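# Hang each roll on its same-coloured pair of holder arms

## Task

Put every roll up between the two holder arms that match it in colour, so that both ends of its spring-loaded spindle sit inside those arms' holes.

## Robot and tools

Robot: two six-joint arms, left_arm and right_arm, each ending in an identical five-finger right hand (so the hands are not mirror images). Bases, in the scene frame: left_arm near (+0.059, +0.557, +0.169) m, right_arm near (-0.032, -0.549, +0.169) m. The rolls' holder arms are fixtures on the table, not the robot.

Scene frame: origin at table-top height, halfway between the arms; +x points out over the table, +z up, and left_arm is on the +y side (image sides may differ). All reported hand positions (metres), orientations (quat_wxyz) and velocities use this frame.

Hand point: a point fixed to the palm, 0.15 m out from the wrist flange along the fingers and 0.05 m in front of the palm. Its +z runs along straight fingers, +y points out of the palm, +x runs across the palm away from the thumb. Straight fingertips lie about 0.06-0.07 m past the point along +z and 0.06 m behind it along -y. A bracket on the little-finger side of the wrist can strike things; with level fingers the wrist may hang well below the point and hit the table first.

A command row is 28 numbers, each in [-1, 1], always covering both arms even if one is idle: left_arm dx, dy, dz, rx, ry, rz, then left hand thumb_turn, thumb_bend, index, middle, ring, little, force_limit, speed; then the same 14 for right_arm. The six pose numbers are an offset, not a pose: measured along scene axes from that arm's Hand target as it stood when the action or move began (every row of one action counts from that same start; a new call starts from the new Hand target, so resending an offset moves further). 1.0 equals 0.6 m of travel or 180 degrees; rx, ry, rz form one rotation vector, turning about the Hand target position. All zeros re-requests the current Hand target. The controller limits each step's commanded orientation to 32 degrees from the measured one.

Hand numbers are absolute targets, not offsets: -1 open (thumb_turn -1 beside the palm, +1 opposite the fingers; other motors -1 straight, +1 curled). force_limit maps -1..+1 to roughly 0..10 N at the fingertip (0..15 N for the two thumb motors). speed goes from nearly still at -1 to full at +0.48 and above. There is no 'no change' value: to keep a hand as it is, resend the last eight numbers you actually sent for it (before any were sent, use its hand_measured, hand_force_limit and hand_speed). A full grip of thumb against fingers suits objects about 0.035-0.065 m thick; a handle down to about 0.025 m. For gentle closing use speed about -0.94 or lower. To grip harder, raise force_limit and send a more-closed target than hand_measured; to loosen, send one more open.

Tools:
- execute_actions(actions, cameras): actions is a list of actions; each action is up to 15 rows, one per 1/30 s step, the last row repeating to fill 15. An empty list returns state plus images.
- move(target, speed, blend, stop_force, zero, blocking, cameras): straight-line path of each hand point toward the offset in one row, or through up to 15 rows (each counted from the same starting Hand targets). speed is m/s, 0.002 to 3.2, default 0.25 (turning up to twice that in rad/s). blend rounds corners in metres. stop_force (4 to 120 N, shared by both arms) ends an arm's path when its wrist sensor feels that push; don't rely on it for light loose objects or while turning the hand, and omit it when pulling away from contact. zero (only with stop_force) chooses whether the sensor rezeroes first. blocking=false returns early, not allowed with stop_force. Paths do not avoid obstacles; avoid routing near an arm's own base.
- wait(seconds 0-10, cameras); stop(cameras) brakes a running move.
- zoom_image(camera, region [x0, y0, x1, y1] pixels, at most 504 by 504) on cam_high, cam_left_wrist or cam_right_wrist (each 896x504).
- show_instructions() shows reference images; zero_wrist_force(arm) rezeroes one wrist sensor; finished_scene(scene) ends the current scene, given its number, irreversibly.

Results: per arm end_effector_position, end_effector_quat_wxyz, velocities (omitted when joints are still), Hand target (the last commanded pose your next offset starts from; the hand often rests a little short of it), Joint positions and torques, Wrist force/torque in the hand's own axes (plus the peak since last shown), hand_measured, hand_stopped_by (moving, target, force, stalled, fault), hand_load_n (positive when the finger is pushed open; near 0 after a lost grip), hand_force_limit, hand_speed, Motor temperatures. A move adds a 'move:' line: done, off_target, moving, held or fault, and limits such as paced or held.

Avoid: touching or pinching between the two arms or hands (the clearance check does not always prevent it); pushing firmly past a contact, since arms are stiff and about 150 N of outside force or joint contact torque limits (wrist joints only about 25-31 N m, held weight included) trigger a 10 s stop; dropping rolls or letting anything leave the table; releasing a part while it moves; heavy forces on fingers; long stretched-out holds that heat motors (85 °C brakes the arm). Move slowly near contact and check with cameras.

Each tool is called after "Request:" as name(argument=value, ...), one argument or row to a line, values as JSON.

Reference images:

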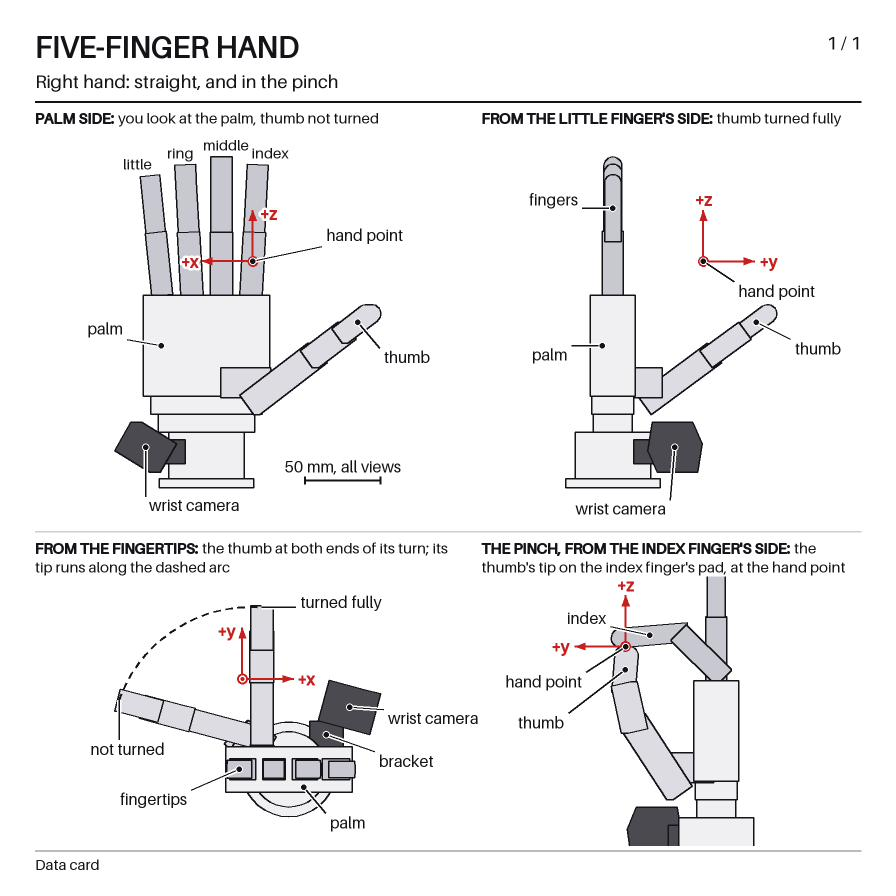

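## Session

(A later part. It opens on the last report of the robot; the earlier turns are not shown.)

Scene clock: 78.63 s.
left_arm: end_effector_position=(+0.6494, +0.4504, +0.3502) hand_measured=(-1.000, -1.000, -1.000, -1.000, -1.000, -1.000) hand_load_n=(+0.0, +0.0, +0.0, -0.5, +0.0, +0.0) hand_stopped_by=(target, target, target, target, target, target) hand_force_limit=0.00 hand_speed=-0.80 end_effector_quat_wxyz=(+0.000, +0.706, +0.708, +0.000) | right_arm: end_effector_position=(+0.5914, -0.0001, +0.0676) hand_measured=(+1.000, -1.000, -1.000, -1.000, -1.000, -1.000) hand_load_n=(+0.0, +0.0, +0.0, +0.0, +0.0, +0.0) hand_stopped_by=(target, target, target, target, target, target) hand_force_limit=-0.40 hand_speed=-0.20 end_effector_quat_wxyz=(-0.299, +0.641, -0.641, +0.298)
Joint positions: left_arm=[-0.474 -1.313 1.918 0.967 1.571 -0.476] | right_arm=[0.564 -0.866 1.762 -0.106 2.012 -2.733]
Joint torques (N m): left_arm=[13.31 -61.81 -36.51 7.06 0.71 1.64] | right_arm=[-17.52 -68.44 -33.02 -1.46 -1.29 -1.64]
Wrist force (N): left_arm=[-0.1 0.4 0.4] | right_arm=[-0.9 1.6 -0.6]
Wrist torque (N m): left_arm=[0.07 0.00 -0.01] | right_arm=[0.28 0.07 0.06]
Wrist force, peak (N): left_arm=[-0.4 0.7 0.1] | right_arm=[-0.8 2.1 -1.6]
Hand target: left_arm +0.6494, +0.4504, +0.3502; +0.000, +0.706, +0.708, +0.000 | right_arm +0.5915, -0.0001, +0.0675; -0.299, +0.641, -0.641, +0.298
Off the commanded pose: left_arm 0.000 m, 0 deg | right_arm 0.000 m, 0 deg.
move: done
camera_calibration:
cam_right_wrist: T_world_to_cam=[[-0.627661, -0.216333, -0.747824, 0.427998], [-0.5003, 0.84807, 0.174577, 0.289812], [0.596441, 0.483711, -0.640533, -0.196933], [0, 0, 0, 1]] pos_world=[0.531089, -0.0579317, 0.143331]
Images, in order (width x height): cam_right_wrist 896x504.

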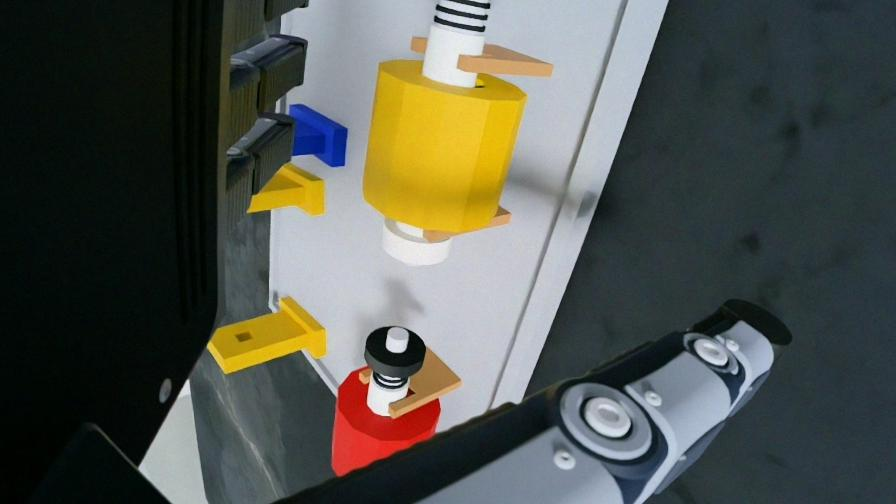

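Request:
move(
  target=[
    [0,0,0,0,0,0,-1,-1,-1,-1,-1,-1,0,-0.8,0.0562,-0.0033,-0.0472,0,0,0,1,-1,-1,-1,-1,-1,-0.4,-0.2],
  ],
  speed=0.08,
  cameras=["cam_right_wrist"],
)

Scene clock: 81.63 s.
left_arm: end_effector_position=(+0.6494, +0.4504, +0.3502) hand_measured=(-1.000, -1.000, -1.000, -1.000, -1.000, -1.000) hand_load_n=(+0.0, +0.0, +0.0, +0.0, +0.0, +0.0) hand_stopped_by=(target, target, target, target, target, target) hand_force_limit=0.00 hand_speed=-0.80 end_effector_quat_wxyz=(+0.000, +0.706, +0.708, +0.000) | right_arm: end_effector_position=(+0.6251, -0.0021, +0.0393) hand_measured=(+1.000, -1.000, -1.000, -1.000, -1.000, -1.000) hand_load_n=(+0.0, +0.0, +0.0, +0.0, +0.0, +0.0) hand_stopped_by=(target, target, target, target, target, target) hand_force_limit=-0.40 hand_speed=-0.20 end_effector_quat_wxyz=(-0.299, +0.641, -0.641, +0.298)
Joint positions: left_arm=[-0.474 -1.313 1.918 0.967 1.571 -0.476] | right_arm=[0.535 -0.808 1.716 -0.127 1.991 -2.756]
Joint torques (N m): left_arm=[12.66 -62.43 -35.9 6.65 0.74 1.75] | right_arm=[-18.34 -73.34 -31.2 -1.7 -1.99 -1.78]
Wrist force (N): left_arm=[-0.2 0.3 0.2] | right_arm=[-1.4 1.4 -0.2]
Wrist torque (N m): left_arm=[0.06 0.02 -0.02] | right_arm=[0.22 0.11 0.07]
Wrist force, peak (N): left_arm=[-0.2 0.6 0.4] | right_arm=[-0.8 2.5 -0.4]
Hand target: left_arm +0.6494, +0.4504, +0.3502; +0.000, +0.706, +0.708, +0.000 | right_arm +0.6252, -0.0021, +0.0392; -0.299, +0.641, -0.641, +0.298
Off the commanded pose: left_arm 0.000 m, 0 deg | right_arm 0.000 m, 0 deg.
move: done
camera_calibration:
cam_right_wrist: T_world_to_cam=[[-0.627661, -0.216333, -0.747824, 0.427554], [-0.5003, 0.84807, 0.174577, 0.313309], [0.596441, 0.483711, -0.640533, -0.234193], [0, 0, 0, 1]] pos_world=[0.564789, -0.0599317, 0.115031]
Images, in order (width x height): cam_right_wrist 896x504.

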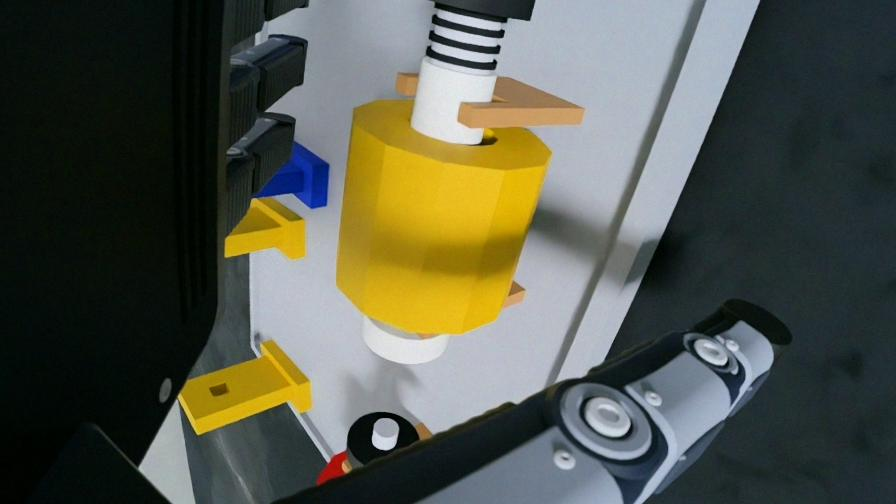

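Request:
move(
  target=[
    [0,0,0,0,0,0,-1,-1,-1,-1,-1,-1,0,-0.8,0,0,0,0,0,0,1,-0.3,-0.55,-0.55,-1,-1,-0.7,-0.6],
  ],
  speed=0.08,
  cameras=["cam_right_wrist"],
)

Scene clock: 83.97 s.
left_arm: end_effector_position=(+0.6494, +0.4504, +0.3502) hand_measured=(-1.000, -1.000, -1.000, -1.000, -1.000, -1.000) hand_load_n=(+0.0, +0.0, +0.0, +0.0, +0.0, +0.0) hand_stopped_by=(target, target, target, target, target, target) hand_force_limit=0.00 hand_speed=-0.80 end_effector_quat_wxyz=(+0.000, +0.706, +0.708, +0.000) | right_arm: end_effector_position=(+0.6252, -0.0021, +0.0392) hand_measured=(+1.000, -0.300, -0.550, -0.550, -1.000, -1.000) hand_load_n=(+0.0, +0.0, +0.0, +0.0, +0.0, +0.0) hand_stopped_by=(target, target, target, target, target, target) hand_force_limit=-0.70 hand_speed=-0.60 end_effector_quat_wxyz=(-0.299, +0.641, -0.641, +0.298)
Joint positions: left_arm=[-0.474 -1.313 1.918 0.967 1.571 -0.476] | right_arm=[0.534 -0.808 1.716 -0.127 1.991 -2.756]
Joint torques (N m): left_arm=[11.66 -61.61 -36.4 6.7 1 1.75] | right_arm=[-17.82 -73.42 -30.2 -0.35 -1.1 -2.01]
Wrist force (N): left_arm=[0.1 0.5 0.2] | right_arm=[-0.7 1.2 -0.8]
Wrist torque (N m): left_arm=[0.09 -0.03 0.00] | right_arm=[0.24 0.04 0.11]
Wrist force, peak (N): left_arm=[-0.5 0.5 0.3] | right_arm=[-1.3 2.0 -0.6]
Hand target: left_arm +0.6494, +0.4504, +0.3502; +0.000, +0.706, +0.708, +0.000 | right_arm +0.6252, -0.0021, +0.0392; -0.299, +0.641, -0.641, +0.298
Off the commanded pose: left_arm 0.000 m, 0 deg | right_arm 0.000 m, 0 deg.
move: done
camera_calibration:
cam_right_wrist: T_world_to_cam=[[-0.627624, -0.216302, -0.747865, 0.427527], [-0.500269, 0.848095, 0.174545, 0.313364], [0.596506, 0.483682, -0.640494, -0.234359], [0, 0, 0, 1]] pos_world=[0.564889, -0.0599318, 0.114931]
Images, in order (width x height): cam_right_wrist 896x504.

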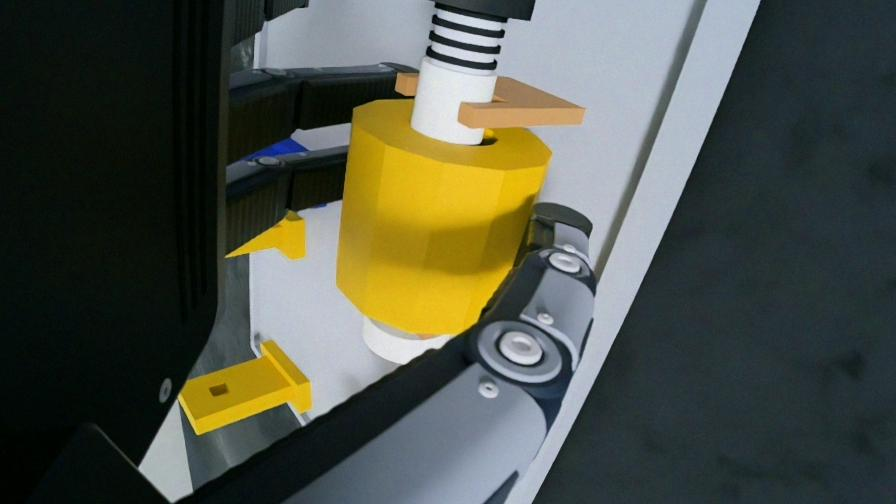

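Request:
move(
  target=[
    [0,0,0,0,0,0,-1,-1,-1,-1,-1,-1,0,-0.8,0,0,0,0,0,0,1,0.2,-0.2,-0.2,-1,-1,-0.7,-0.85],
  ],
  speed=0.08,
  cameras=["cam_right_wrist"],
)

Scene clock: 86.90 s.
left_arm: end_effector_position=(+0.6494, +0.4504, +0.3502) hand_measured=(-1.000, -1.000, -1.000, -1.000, -1.000, -1.000) hand_load_n=(+0.0, +0.0, +0.0, +0.0, +0.0, +0.0) hand_stopped_by=(target, target, target, target, target, target) hand_force_limit=0.00 hand_speed=-0.80 end_effector_quat_wxyz=(+0.000, +0.706, +0.708, +0.000) | right_arm: end_effector_position=(+0.6252, -0.0021, +0.0392) hand_measured=(+1.000, -0.212, -0.370, -0.372, -1.000, -1.000) hand_load_n=(+0.5, +4.5, +1.0, +3.5, +0.0, +0.0) hand_stopped_by=(target, force, force, force, target, target) hand_force_limit=-0.70 hand_speed=-0.85 end_effector_quat_wxyz=(-0.299, +0.641, -0.641, +0.298)
Joint positions: left_arm=[-0.474 -1.313 1.918 0.967 1.571 -0.476] | right_arm=[0.534 -0.808 1.716 -0.127 1.991 -2.756]
Joint torques (N m): left_arm=[11.46 -61.35 -36.4 6.86 0.98 1.7] | right_arm=[-14.96 -76.07 -27.26 1.58 0.56 -1.56]
Wrist force (N): left_arm=[0.3 0.2 0.0] | right_arm=[-0.5 -1.3 -2.3]
Wrist torque (N m): left_arm=[0.05 -0.06 0.01] | right_arm=[0.33 0.09 0.07]
Wrist force, peak (N): left_arm=[-0.2 0.7 -0.1] | right_arm=[-0.7 -2.6 -2.2]
Hand target: left_arm +0.6494, +0.4504, +0.3502; +0.000, +0.706, +0.708, +0.000 | right_arm +0.6252, -0.0021, +0.0392; -0.299, +0.641, -0.641, +0.298
Off the commanded pose: left_arm 0.000 m, 0 deg | right_arm 0.000 m, 0 deg.
move: done
camera_calibration:
cam_right_wrist: T_world_to_cam=[[-0.627624, -0.216302, -0.747865, 0.427527], [-0.500269, 0.848095, 0.174545, 0.313364], [0.596506, 0.483682, -0.640494, -0.234359], [0, 0, 0, 1]] pos_world=[0.564889, -0.0599318, 0.114931]
Images, in order (width x height): cam_right_wrist 896x504.

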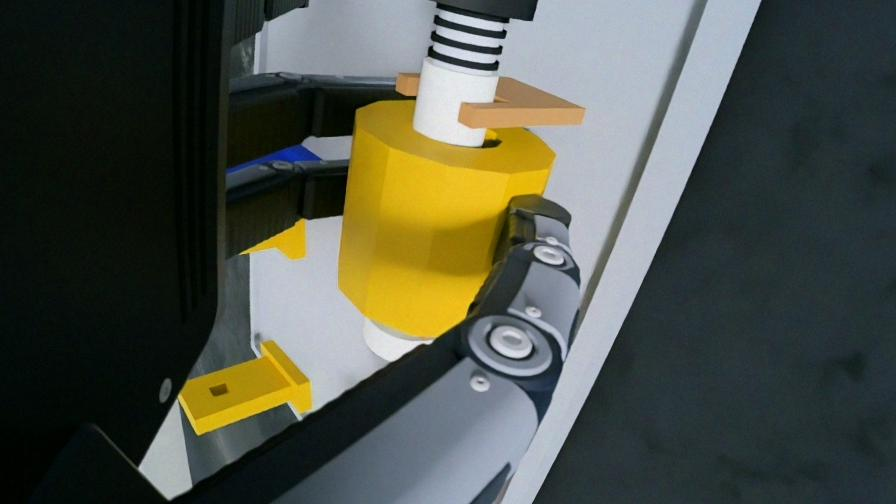

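Request:
move(
  target=[
    [0,0,0,0,0,0,-1,-1,-1,-1,-1,-1,0,-0.8,0,0,0,0,0,0,1,0.35,0.0,0.0,-1,-1,0.2,-0.9],
  ],
  speed=0.08,
  cameras=["cam_right_wrist"],
)

Scene clock: 87.83 s.
left_arm: end_effector_position=(+0.6494, +0.4504, +0.3502) hand_measured=(-1.000, -1.000, -1.000, -1.000, -1.000, -1.000) hand_load_n=(+0.0, +0.0, +0.0, +0.0, +0.0, -0.5) hand_stopped_by=(target, target, target, target, target, target) hand_force_limit=0.00 hand_speed=-0.80 end_effector_quat_wxyz=(+0.000, +0.706, +0.708, +0.000) | right_arm: end_effector_position=(+0.6252, -0.0021, +0.0392) hand_measured=(+1.000, -0.208, -0.356, -0.364, -1.000, -1.000) hand_load_n=(-0.5, +8.5, +6.0, +4.5, +0.0, +0.0) hand_stopped_by=(target, force, force, force, target, target) hand_force_limit=0.20 hand_speed=-0.90 end_effector_quat_wxyz=(-0.299, +0.641, -0.641, +0.298)
Joint positions: left_arm=[-0.474 -1.313 1.918 0.967 1.571 -0.476] | right_arm=[0.534 -0.808 1.716 -0.127 1.991 -2.756]
Joint torques (N m): left_arm=[12 -60.6 -37.21 6.71 1.05 1.42] | right_arm=[-16.34 -75.41 -26.64 2.21 0.71 -1.57]
Wrist force (N): left_arm=[-0.2 0.3 0.1] | right_arm=[-1.4 -4.4 -3.0]
Wrist torque (N m): left_arm=[0.07 0.03 -0.02] | right_arm=[0.37 0.07 0.02]
Wrist force, peak (N): left_arm=[-0.3 0.7 0.1] | right_arm=[-2.1 -4.4 -3.4]
Hand target: left_arm +0.6494, +0.4504, +0.3502; +0.000, +0.706, +0.708, +0.000 | right_arm +0.6252, -0.0021, +0.0392; -0.299, +0.641, -0.641, +0.298
Off the commanded pose: left_arm 0.000 m, 0 deg | right_arm 0.000 m, 0 deg.
move: done
camera_calibration:
cam_right_wrist: T_world_to_cam=[[-0.627624, -0.216302, -0.747865, 0.427527], [-0.500269, 0.848095, 0.174545, 0.313364], [0.596506, 0.483682, -0.640494, -0.234359], [0, 0, 0, 1]] pos_world=[0.564889, -0.0599318, 0.114931]
Images, in order (width x height): cam_right_wrist 896x504.

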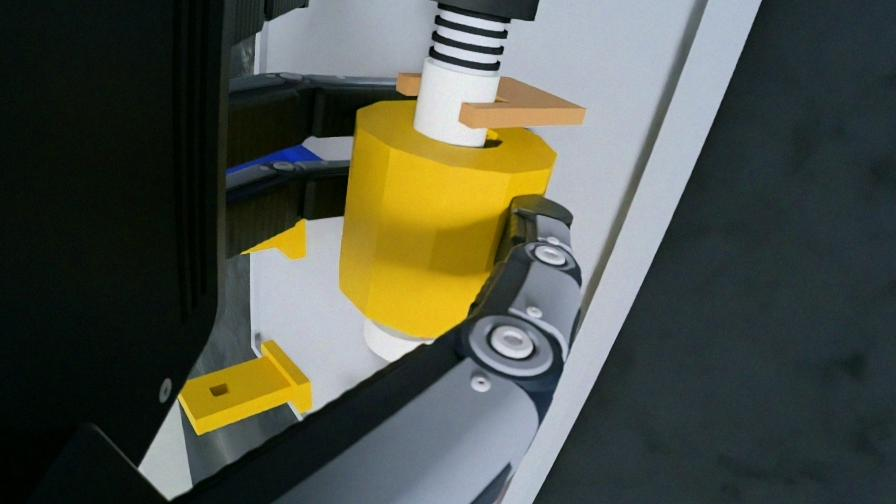

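Request:
move(
  target=[
    [0,0,0,0,0,0,-1,-1,-1,-1,-1,-1,0,-0.8,0,0,0.12,0,0,0,1,0.35,0.0,0.0,-1,-1,0.2,-0.9],
  ],
  speed=0.08,
  cameras=["cam_right_wrist"],
)

Scene clock: 90.63 s.
left_arm: end_effector_position=(+0.6494, +0.4504, +0.3502) hand_measured=(-1.000, -1.000, -1.000, -1.000, -1.000, -1.000) hand_load_n=(+0.0, +0.0, +0.0, +0.0, +0.0, +0.0) hand_stopped_by=(target, target, target, target, target, target) hand_force_limit=0.00 hand_speed=-0.80 end_effector_quat_wxyz=(+0.000, +0.706, +0.708, +0.000) | right_arm: end_effector_position=(+0.6252, -0.0021, +0.1111) hand_measured=(+1.000, -0.208, -0.356, -0.364, -1.000, -1.000) hand_load_n=(-0.5, +9.5, +5.0, +3.0, +0.0, +0.0) hand_stopped_by=(target, force, force, force, target, target) hand_force_limit=0.20 hand_speed=-0.90 end_effector_quat_wxyz=(-0.299, +0.641, -0.641, +0.298)
Joint positions: left_arm=[-0.474 -1.313 1.918 0.967 1.571 -0.476] | right_arm=[0.534 -0.898 1.71 -0.031 1.991 -2.756]
Joint torques (N m): left_arm=[11.25 -60.76 -36.82 6.98 0.86 1.39] | right_arm=[-11.89 -88.38 -35.28 4.81 1.31 -0.48]
Wrist force (N): left_arm=[0.0 0.3 -0.1] | right_arm=[-1.4 2.1 0.1]
Wrist torque (N m): left_arm=[0.08 -0.02 -0.01] | right_arm=[0.25 0.13 0.09]
Wrist force, peak (N): left_arm=[-0.3 0.2 0.6] | right_arm=[-2.1 -4.6 -3.3]
Hand target: left_arm +0.6494, +0.4504, +0.3502; +0.000, +0.706, +0.708, +0.000 | right_arm +0.6252, -0.0021, +0.1112; -0.299, +0.641, -0.641, +0.298
Off the commanded pose: left_arm 0.000 m, 0 deg | right_arm 0.000 m, 0 deg.
move: done
camera_calibration:
cam_right_wrist: T_world_to_cam=[[-0.627661, -0.216333, -0.747824, 0.481236], [-0.5003, 0.84807, 0.174577, 0.300841], [0.596441, 0.483711, -0.640533, -0.188326], [0, 0, 0, 1]] pos_world=[0.564889, -0.0599317, 0.186731]
Images, in order (width x height): cam_right_wrist 896x504.

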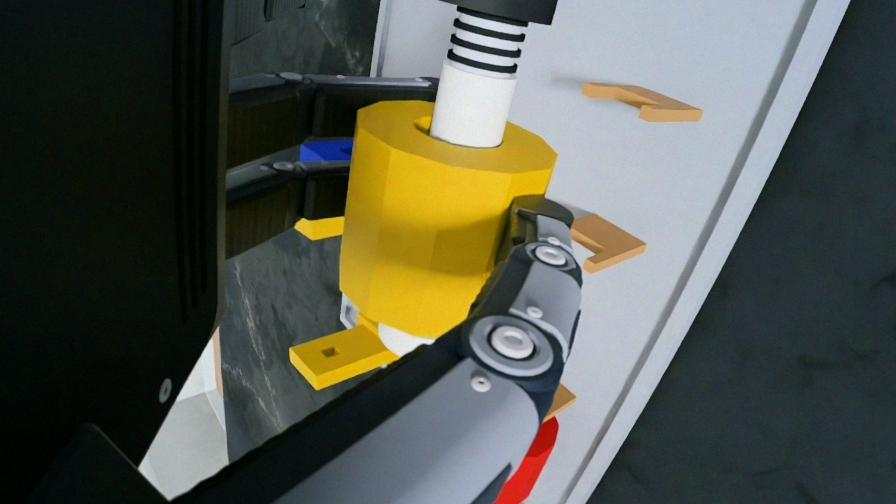

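Request:
move(
  target=[
    [0,0,0,0,0,0,-1,-1,-1,-1,-1,-1,0,-0.8,0.0247,0.0033,0.1313,0,0,0,1,0.35,0.0,0.0,-1,-1,0.2,-0.9],
    [0.051,-0.1507,-0.2503,0.0556,-0.5793,-0.755,-1,-1,-1,-1,-1,-1,0,-0.8,0.0247,0.0033,0.1313,0,0,0,1,0.35,0.0,0.0,-1,-1,0.2,-0.9],
  ],
  speed=[0.15,0.35],
  cameras=["all"],
)

Scene clock: 124.37 s.
left_arm: end_effector_position=(+0.6800, +0.3599, +0.2000) hand_measured=(-1.000, -1.000, -1.000, -1.000, -1.000, -1.000) hand_load_n=(+0.0, +0.0, +0.0, +0.0, +0.0, +0.0) hand_stopped_by=(target, target, target, target, target, target) hand_force_limit=0.00 hand_speed=-0.80 end_effector_quat_wxyz=(+0.388, +0.611, -0.506, +0.469) | right_arm: end_effector_position=(+0.6400, -0.0001, +0.1900) hand_measured=(+1.000, -0.208, -0.356, -0.364, -1.000, -1.000) hand_load_n=(-0.5, +9.5, +5.0, +3.0, +0.0, +0.0) hand_stopped_by=(target, force, force, force, target, target) hand_force_limit=0.20 hand_speed=-0.90 end_effector_quat_wxyz=(-0.299, +0.641, -0.641, +0.298)
Joint positions: left_arm=[-0.184 -0.973 1.911 -0.303 2.691 2.157] | right_arm=[0.526 -0.972 1.659 0.091 1.984 -2.763]
Joint torques (N m): left_arm=[-23.02 -61.85 -29.9 4.77 3.24 1.94] | right_arm=[-16.29 -87.39 -38.66 4.7 -1.53 -1.36]
Wrist force (N): left_arm=[2.2 0.2 1.7] | right_arm=[-1.5 2.2 0.1]
Wrist torque (N m): left_arm=[0.05 -0.17 0.12] | right_arm=[0.28 0.17 0.06]
Wrist force, peak (N): left_arm=[3.0 0.4 2.3] | right_arm=[-1.0 3.1 0.4]
Hand target: left_arm +0.6800, +0.3599, +0.2000; +0.388, +0.611, -0.506, +0.469 | right_arm +0.6400, -0.0001, +0.1900; -0.299, +0.641, -0.641, +0.298
Off the commanded pose: left_arm 0.000 m, 0 deg | right_arm 0.000 m, 0 deg.
move: done
camera_calibration:
cam_left_wrist: T_world_to_cam=[[-0.920679, -0.264515, 0.287023, 0.664673], [-0.389849, 0.659327, -0.642889, 0.155782], [-0.0191876, -0.70379, -0.710149, 0.526628], [0, 0, 0, 1]] pos_world=[0.682787, 0.443741, 0.283359]
cam_right_wrist: T_world_to_cam=[[-0.627661, -0.216333, -0.747824, 0.550036], [-0.5003, 0.84807, 0.174577, 0.292758], [0.596441, 0.483711, -0.640533, -0.147519], [0, 0, 0, 1]] pos_world=[0.579689, -0.0579317, 0.265731]

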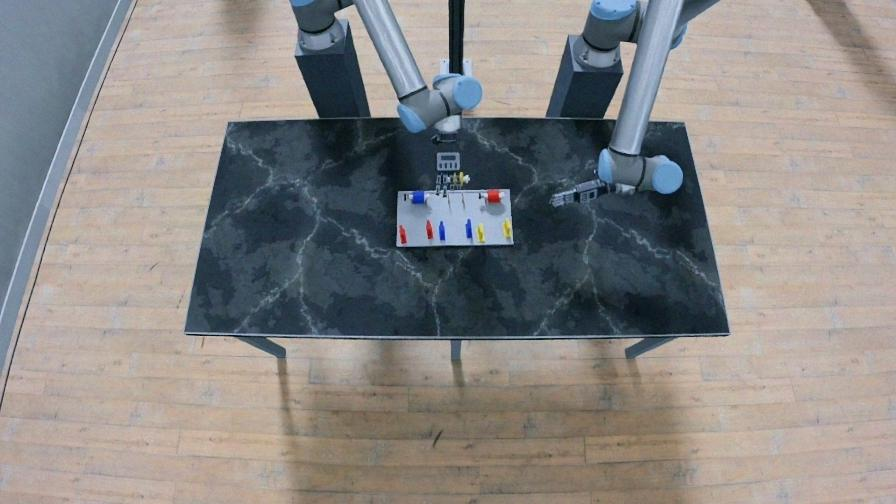

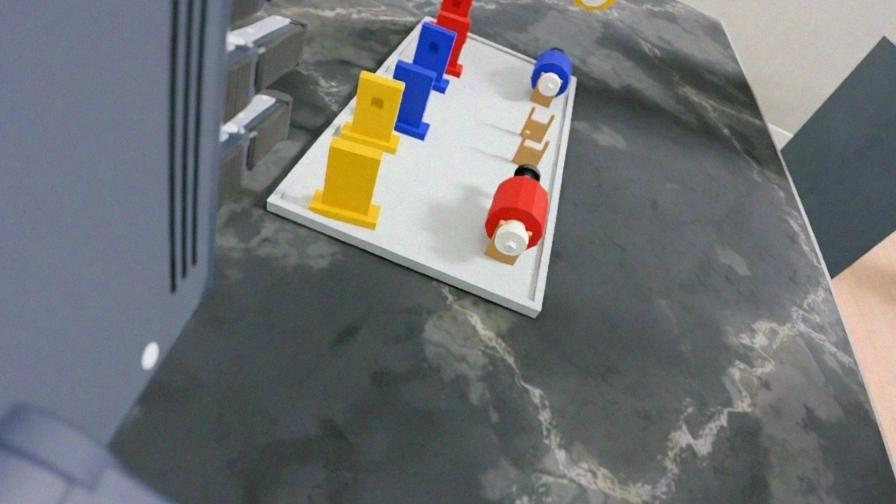

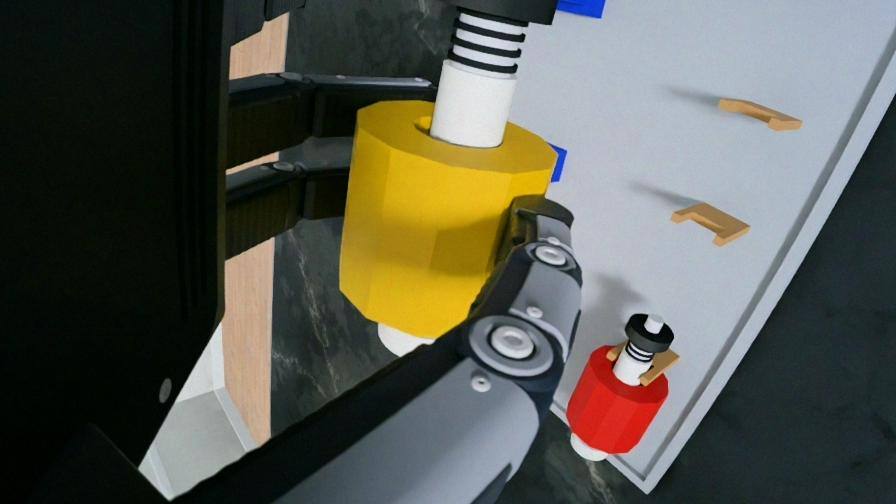

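Request:
zoom_image(
  camera="cam_left_wrist",
  region=[300, 40, 460, 240],
)

Request:
zoom_image(
  camera="cam_left_wrist",
  region=[470, 150, 570, 280],
)

Scaled by 2.520 from the camera's 896x504 image, which has a finer 1280x720 frame.

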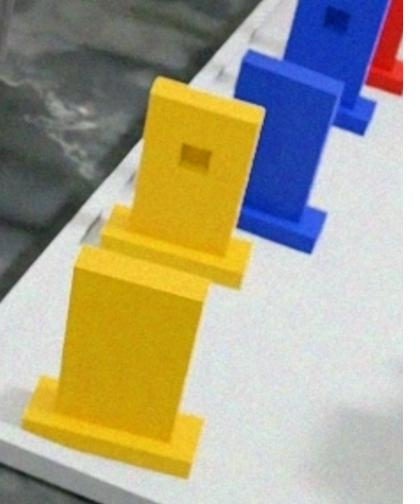

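Scaled by 3.877 from the camera's 896x504 image, which has a finer 1280x720 frame.

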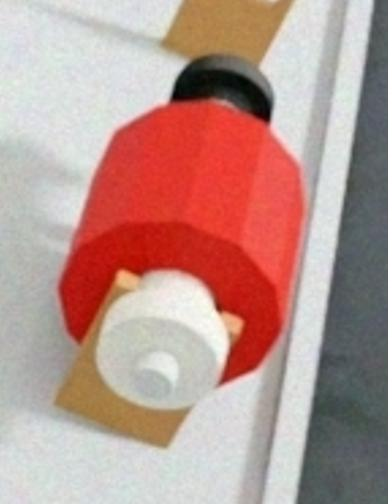

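Request:
move(
  target=[
    [0,0,0,0,0,0,-1,-1,-1,-1,-1,-1,0,-0.8,0.1888,0.2805,-0.0492,0.0914,0.0086,0.0595,1,0.35,0.0,0.0,-1,-1,0.2,-0.9],
  ],
  speed=0.15,
  cameras=["cam_left_wrist","cam_right_wrist"],
)

Scene clock: 128.30 s.
left_arm: end_effector_position=(+0.6800, +0.3599, +0.2000) hand_measured=(-1.000, -1.000, -1.000, -1.000, -1.000, -1.000) hand_load_n=(+0.0, +0.0, +0.0, +0.0, +0.0, +0.0) hand_stopped_by=(target, target, target, target, target, target) hand_force_limit=0.00 hand_speed=-0.80 end_effector_quat_wxyz=(+0.388, +0.611, -0.506, +0.469) | right_arm: end_effector_position=(+0.7533, +0.1681, +0.1605) hand_measured=(+1.000, -0.208, -0.356, -0.364, -1.000, -1.000) hand_load_n=(-0.5, +9.5, +5.5, +3.5, +0.0, +0.0) hand_stopped_by=(target, force, force, force, target, target) hand_force_limit=0.20 hand_speed=-0.90 end_effector_quat_wxyz=(-0.406, +0.652, -0.618, +0.166)
Joint positions: left_arm=[-0.184 -0.973 1.911 -0.303 2.691 2.157] | right_arm=[0.521 -0.744 1.317 0.094 1.67 -2.693]
Joint torques (N m): left_arm=[-19.08 -60.61 -28.98 3.81 3.22 1.57] | right_arm=[-10.99 -86.61 -40.49 3.37 -1.76 2.14]
Wrist force (N): left_arm=[2.2 0.1 1.7] | right_arm=[-0.6 1.3 -0.2]
Wrist torque (N m): left_arm=[0.04 -0.17 0.12] | right_arm=[0.13 0.13 -0.11]
Wrist force, peak (N): left_arm=[2.4 0.6 1.9] | right_arm=[-0.6 2.6 -0.4]
Hand target: left_arm +0.6800, +0.3599, +0.2000; +0.388, +0.611, -0.506, +0.469 | right_arm +0.7533, +0.1682, +0.1605; -0.406, +0.652, -0.618, +0.166
Off the commanded pose: left_arm 0.000 m, 0 deg | right_arm 0.000 m, 0 deg.
move: done
camera_calibration:
cam_left_wrist: T_world_to_cam=[[-0.920723, -0.264392, 0.286993, 0.664657], [-0.389739, 0.65943, -0.642849, 0.15565], [-0.0192878, -0.703739, -0.710197, 0.526688], [0, 0, 0, 1]] pos_world=[0.682787, 0.44374, 0.283359]
cam_right_wrist: T_world_to_cam=[[-0.617431, -0.112476, -0.778542, 0.615187], [-0.634272, 0.656586, 0.408159, 0.307601], [0.465272, 0.745817, -0.476737, -0.286935], [0, 0, 0, 1]] pos_world=[0.708441, 0.0812284, 0.216606]
Images, in order (width x height): cam_left_wrist 896x504, cam_right_wrist 896x504.

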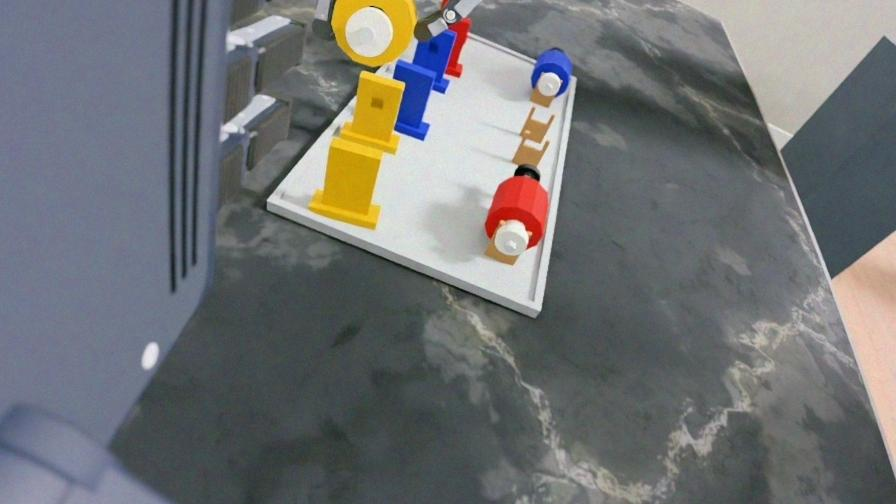

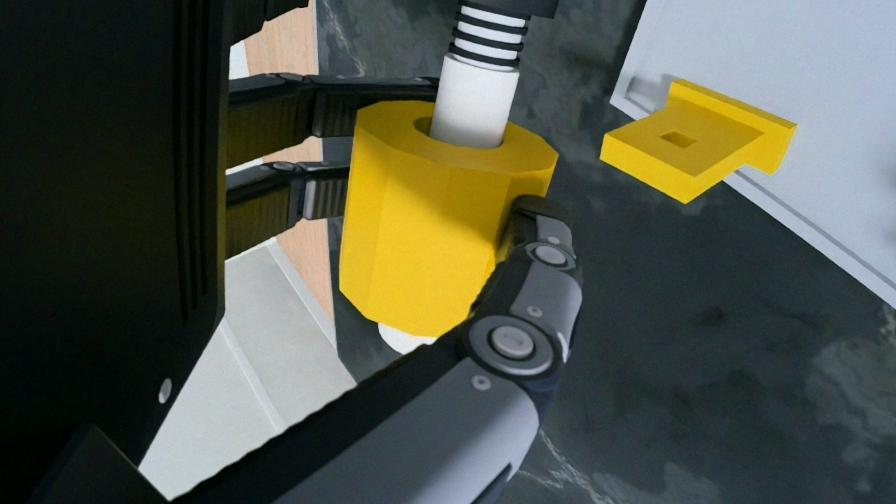

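Request:
zoom_image(
  camera="cam_right_wrist",
  region=[330, 0, 600, 200],
)

Request:
zoom_image(
  camera="cam_left_wrist",
  region=[300, 0, 500, 160],
)

Scaled by 1.867 from the camera's 896x504 image, which has a finer 1280x720 frame.

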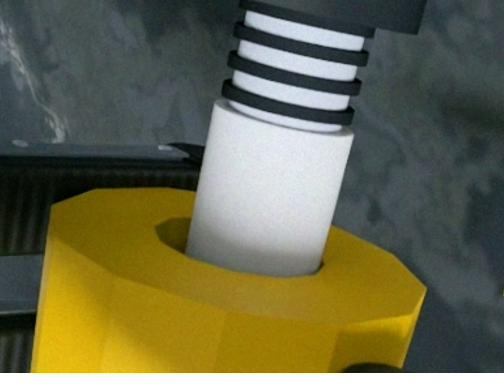

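Scaled by 2.520 from the camera's 896x504 image, which has a finer 1280x720 frame.

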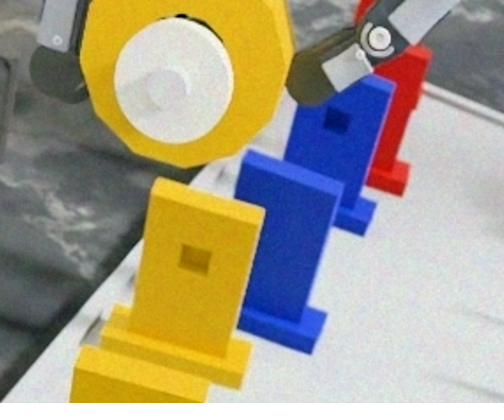

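Request:
zoom_image(
  camera="cam_right_wrist",
  region=[580, 60, 820, 220],
)

Scaled by 2.100 from the camera's 896x504 image, which has a finer 1280x720 frame.

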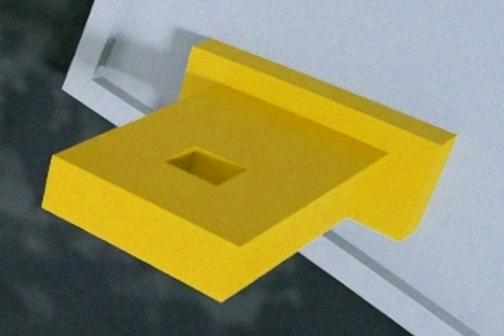

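Request:
move(
  target=[
    [0,0,0,0,0,0,-1,-1,-1,-1,-1,-1,0,-0.8,-0.0027,-0.0208,-0.0405,0.0355,0.0068,0.0011,1,0.35,0.0,0.0,-1,-1,0.2,-0.9],
  ],
  speed=0.1,
  cameras=["cam_left_wrist","cam_right_wrist"],
)

Scene clock: 147.40 s.
left_arm: end_effector_position=(+0.6800, +0.3599, +0.2000) hand_measured=(-1.000, -1.000, -1.000, -1.000, -1.000, -1.000) hand_load_n=(+0.0, +0.0, +0.0, +0.0, +0.0, +0.0) hand_stopped_by=(target, target, target, target, target, target) hand_force_limit=0.00 hand_speed=-0.80 end_effector_quat_wxyz=(+0.388, +0.611, -0.506, +0.469) | right_arm: end_effector_position=(+0.7517, +0.1557, +0.1362) hand_measured=(+1.000, -0.208, -0.356, -0.364, -1.000, -1.000) hand_load_n=(-0.5, +9.5, +5.0, +3.5, +0.0, +0.0) hand_stopped_by=(target, force, force, force, target, target) hand_force_limit=0.20 hand_speed=-0.90 end_effector_quat_wxyz=(-0.435, +0.631, -0.630, +0.124)
Joint positions: left_arm=[-0.184 -0.973 1.911 -0.303 2.691 2.157] | right_arm=[0.484 -0.746 1.392 -0.014 1.573 -2.633]
Joint torques (N m): left_arm=[-11.7 -60.97 -28.69 3.82 3.4 2.05] | right_arm=[-17.19 -87.02 -23.73 -2.76 -2.47 2.28]
Wrist force (N): left_arm=[2.1 0.3 1.8] | right_arm=[-0.3 0.9 0.3]
Wrist torque (N m): left_arm=[0.05 -0.16 0.12] | right_arm=[0.07 0.03 -0.12]
Wrist force, peak (N): left_arm=[2.7 0.0 1.6] | right_arm=[-0.8 1.9 -0.4]
Hand target: left_arm +0.6800, +0.3599, +0.2000; +0.388, +0.611, -0.506, +0.469 | right_arm +0.7517, +0.1557, +0.1362; -0.435, +0.631, -0.630, +0.124
Off the commanded pose: left_arm 0.000 m, 0 deg | right_arm 0.000 m, 0 deg.
move: done
camera_calibration:
cam_left_wrist: T_world_to_cam=[[-0.920723, -0.264392, 0.286993, 0.664657], [-0.389739, 0.65943, -0.642849, 0.15565], [-0.0192878, -0.703739, -0.710197, 0.526688], [0, 0, 0, 1]] pos_world=[0.682787, 0.44374, 0.283359]
cam_right_wrist: T_world_to_cam=[[-0.633753, -0.0280832, -0.773025, 0.592343], [-0.626891, 0.604105, 0.492001, 0.315765], [0.453172, 0.79641, -0.400459, -0.297666], [0, 0, 0, 1]] pos_world=[0.708243, 0.0629437, 0.183337]
Images, in order (width x height): cam_left_wrist 896x504, cam_right_wrist 896x504.

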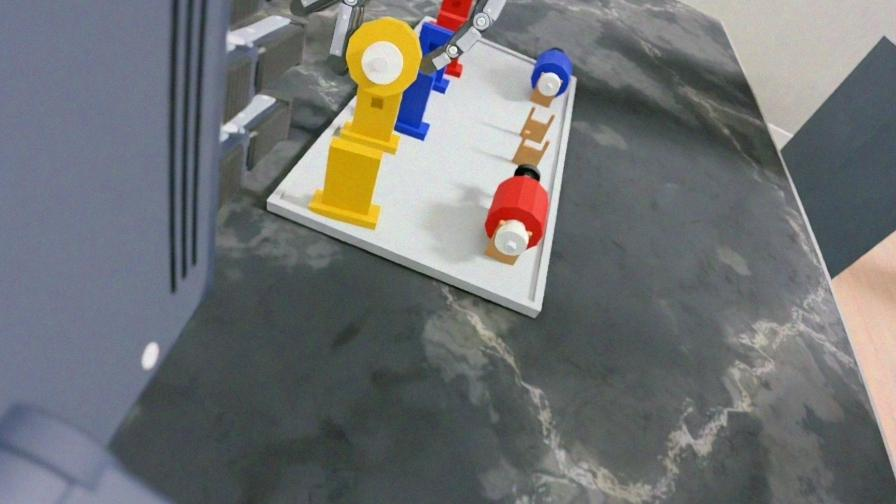

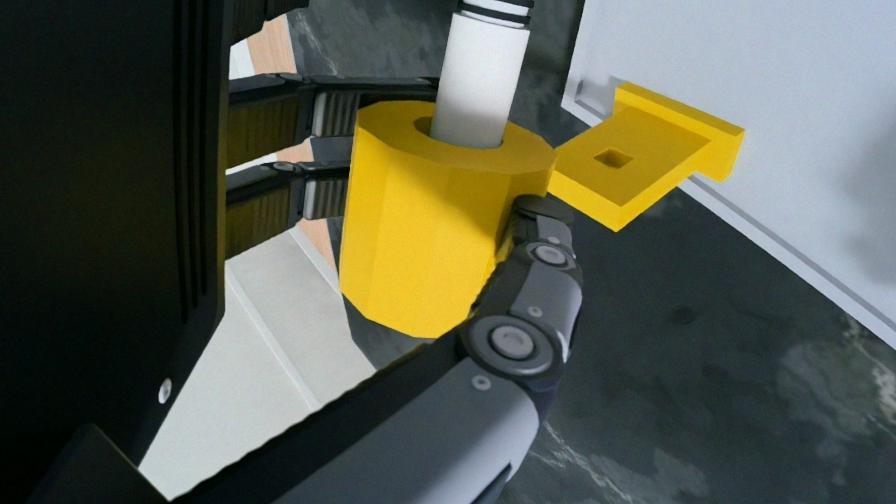

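Request:
zoom_image(
  camera="cam_right_wrist",
  region=[540, 60, 760, 240],
)

Request:
zoom_image(
  camera="cam_left_wrist",
  region=[300, 0, 480, 240],
)

Scaled by 2.291 from the camera's 896x504 image, which has a finer 1280x720 frame.

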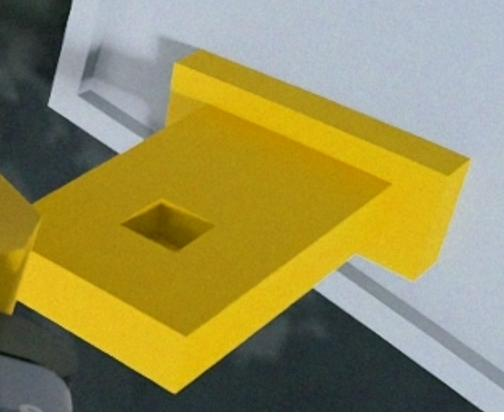

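Scaled by 2.100 from the camera's 896x504 image, which has a finer 1280x720 frame.

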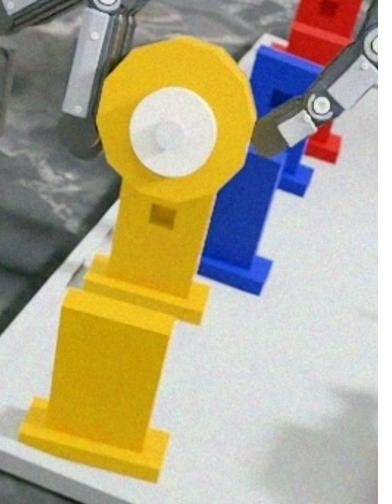

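Request:
move(
  target=[
    [0,0,0,0,0,0,-1,-1,-1,-1,-1,-1,0,-0.8,0.0108,0.0125,-0.0867,0,0,0,1,0.35,0.0,0.0,-1,-1,0.2,-0.9],
  ],
  speed=0.06,
  cameras=["cam_left_wrist","cam_right_wrist"],
)

Scene clock: 153.17 s.
left_arm: end_effector_position=(+0.6800, +0.3599, +0.2000) hand_measured=(-1.000, -1.000, -1.000, -1.000, -1.000, -1.000) hand_load_n=(+0.0, +0.0, +0.0, +0.0, +0.0, +0.0) hand_stopped_by=(target, target, target, target, target, target) hand_force_limit=0.00 hand_speed=-0.80 end_effector_quat_wxyz=(+0.388, +0.611, -0.506, +0.469) | right_arm: end_effector_position=(+0.7582, +0.1632, +0.0843) hand_measured=(+1.000, -0.208, -0.356, -0.364, -1.000, -1.000) hand_load_n=(-1.5, +8.5, +3.5, +5.0, +0.0, +0.0) hand_stopped_by=(target, force, force, force, target, target) hand_force_limit=0.20 hand_speed=-0.90 end_effector_quat_wxyz=(-0.435, +0.631, -0.630, +0.124)
Joint positions: left_arm=[-0.184 -0.973 1.911 -0.303 2.691 2.157] | right_arm=[0.488 -0.679 1.373 -0.061 1.576 -2.63]
Joint torques (N m): left_arm=[-9.38 -62.12 -28.4 3.97 3.18 1.58] | right_arm=[23.53 -83.99 -38.71 -2.83 0.9 2.59]
Wrist force (N): left_arm=[2.3 0.6 1.6] | right_arm=[2.1 -1.6 -3.8]
Wrist torque (N m): left_arm=[0.12 -0.19 0.15] | right_arm=[0.12 0.09 -0.11]
Wrist force, peak (N): left_arm=[2.7 0.2 1.7] | right_arm=[2.3 -2.4 -4.3]
Hand target: left_arm +0.6800, +0.3599, +0.2000; +0.388, +0.611, -0.506, +0.469 | right_arm +0.7582, +0.1632, +0.0841; -0.435, +0.631, -0.630, +0.124
Off the commanded pose: left_arm 0.000 m, 0 deg | right_arm 0.000 m, 0 deg.
move: done
camera_calibration:
cam_left_wrist: T_world_to_cam=[[-0.920723, -0.264392, 0.286993, 0.664657], [-0.389739, 0.65943, -0.642849, 0.15565], [-0.0192878, -0.703739, -0.710197, 0.526688], [0, 0, 0, 1]] pos_world=[0.682787, 0.44374, 0.283359]
cam_right_wrist: T_world_to_cam=[[-0.633828, -0.0280907, -0.772963, 0.556519], [-0.626873, 0.604057, 0.492082, 0.340933], [0.453091, 0.796446, -0.400478, -0.327271], [0, 0, 0, 1]] pos_world=[0.714743, 0.0703438, 0.131337]
Images, in order (width x height): cam_left_wrist 896x504, cam_right_wrist 896x504.

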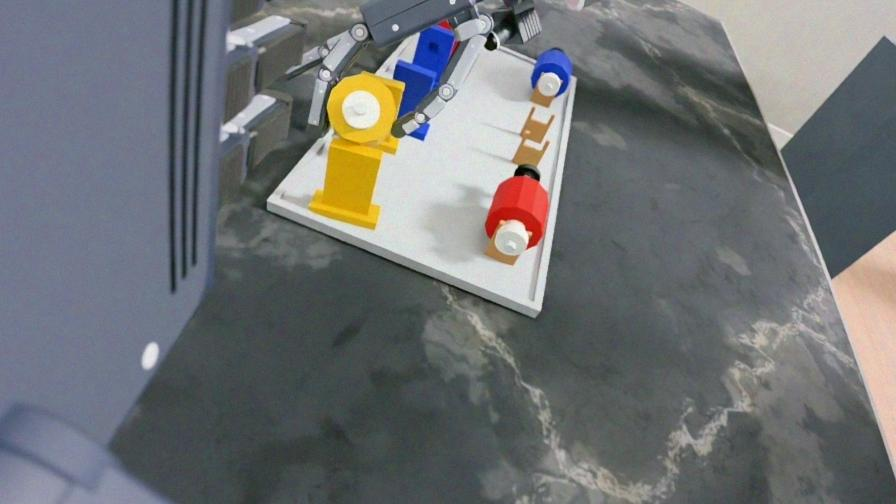

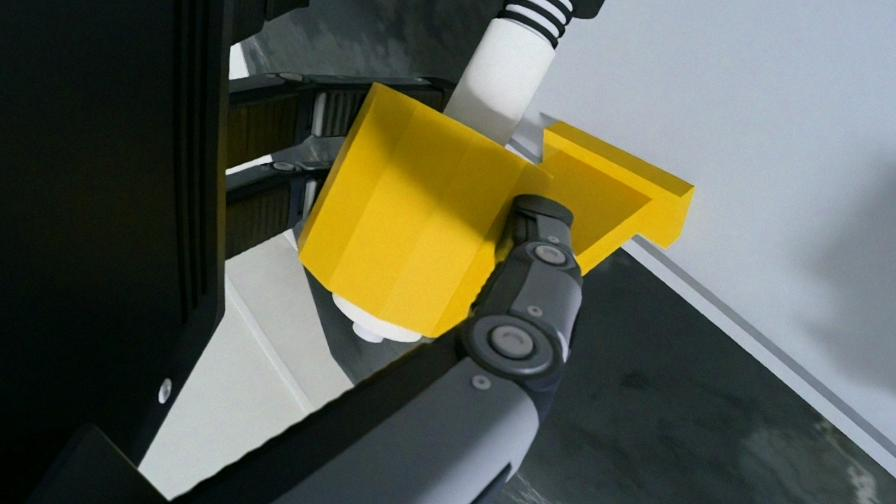

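Request:
zoom_image(
  camera="cam_left_wrist",
  region=[290, 0, 490, 240],
)

Request:
zoom_image(
  camera="cam_right_wrist",
  region=[290, 0, 700, 360],
)

Scaled by 2.100 from the camera's 896x504 image, which has a finer 1280x720 frame.

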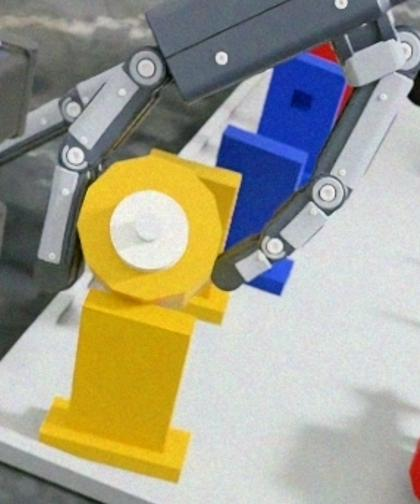

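Scaled by 1.229 from the camera's 896x504 image, which has a finer 1280x720 frame.

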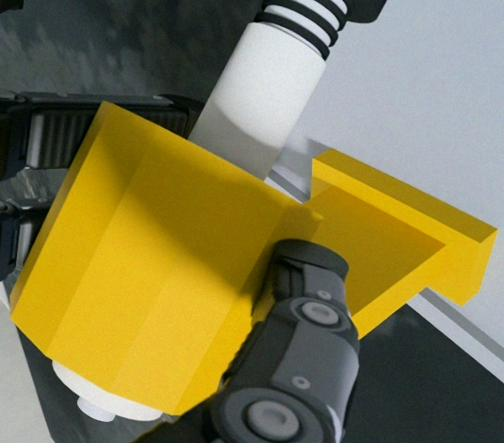

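Request:
move(
  target=[
    [0,0,0,0,0,0,-1,-1,-1,-1,-1,-1,0,-0.8,0,0,0.0667,0,0,0,1,0.35,0.0,0.0,-1,-1,0.2,-0.9],
  ],
  speed=0.06,
  cameras=["cam_left_wrist","cam_right_wrist"],
)

Scene clock: 156.10 s.
left_arm: end_effector_position=(+0.6800, +0.3599, +0.2000) hand_measured=(-1.000, -1.000, -1.000, -1.000, -1.000, -1.000) hand_load_n=(+0.0, +0.0, +0.0, +0.0, +0.0, +0.0) hand_stopped_by=(target, target, target, target, target, target) hand_force_limit=0.00 hand_speed=-0.80 end_effector_quat_wxyz=(+0.388, +0.611, -0.506, +0.469) | right_arm: end_effector_position=(+0.7582, +0.1632, +0.1240) hand_measured=(+1.000, -0.208, -0.356, -0.364, -1.000, -1.000) hand_load_n=(+0.0, +9.5, +4.0, +4.5, +0.0, +0.0) hand_stopped_by=(target, force, force, force, target, target) hand_force_limit=0.20 hand_speed=-0.90 end_effector_quat_wxyz=(-0.435, +0.631, -0.630, +0.124)
Joint positions: left_arm=[-0.184 -0.973 1.911 -0.303 2.691 2.157] | right_arm=[0.488 -0.72 1.368 -0.015 1.576 -2.63]
Joint torques (N m): left_arm=[-3.96 -61.31 -29.88 4.05 3.27 1.7] | right_arm=[9.86 -104.39 -41.16 3.52 0.97 1.66]
Wrist force (N): left_arm=[2.4 0.5 1.5] | right_arm=[-0.6 1.4 0.1]
Wrist torque (N m): left_arm=[0.10 -0.20 0.15] | right_arm=[0.15 0.08 -0.11]
Wrist force, peak (N): left_arm=[2.6 0.1 1.7] | right_arm=[2.7 -1.2 -3.9]
Hand target: left_arm +0.6800, +0.3599, +0.2000; +0.388, +0.611, -0.506, +0.469 | right_arm +0.7582, +0.1632, +0.1242; -0.435, +0.631, -0.630, +0.124
Off the commanded pose: left_arm 0.000 m, 0 deg | right_arm 0.000 m, 0 deg.
move: done
camera_calibration:
cam_left_wrist: T_world_to_cam=[[-0.920723, -0.264392, 0.286993, 0.664657], [-0.389739, 0.65943, -0.642849, 0.15565], [-0.0192878, -0.703739, -0.710197, 0.526688], [0, 0, 0, 1]] pos_world=[0.682787, 0.44374, 0.283359]
cam_right_wrist: T_world_to_cam=[[-0.633828, -0.0280907, -0.772963, 0.587209], [-0.626873, 0.604057, 0.492082, 0.321337], [0.453091, 0.796446, -0.400478, -0.311452], [0, 0, 0, 1]] pos_world=[0.714743, 0.0704438, 0.171037]
Images, in order (width x height): cam_left_wrist 896x504, cam_right_wrist 896x504.

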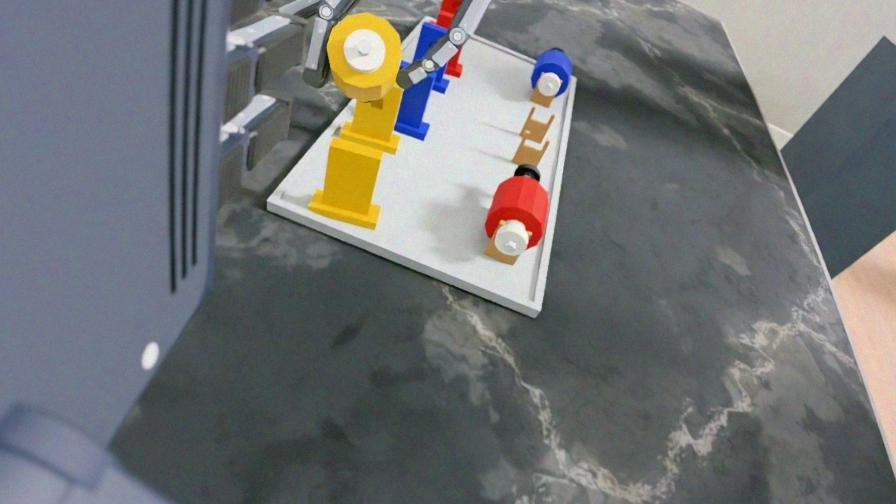

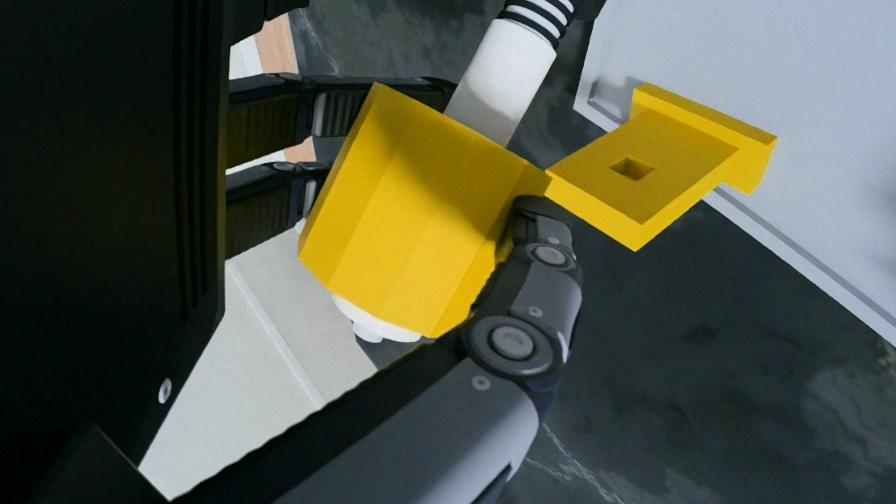

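Request:
zoom_image(
  camera="cam_left_wrist",
  region=[290, 0, 430, 130],
)

Request:
zoom_image(
  camera="cam_right_wrist",
  region=[280, 0, 620, 360],
)

Scaled by 3.600 from the camera's 896x504 image, which has a finer 1280x720 frame.

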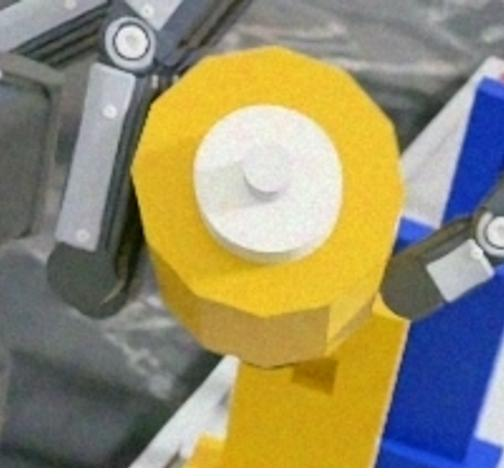

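Scaled by 1.400 from the camera's 896x504 image, which has a finer 1280x720 frame.

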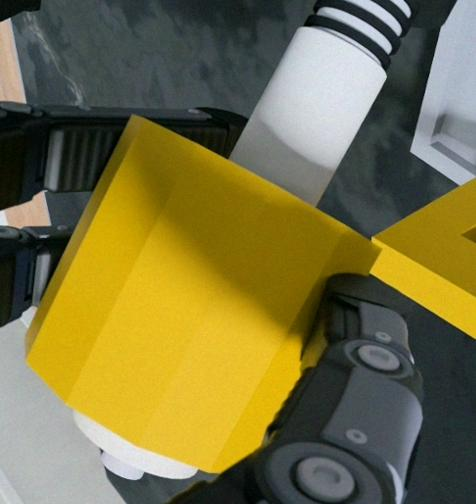

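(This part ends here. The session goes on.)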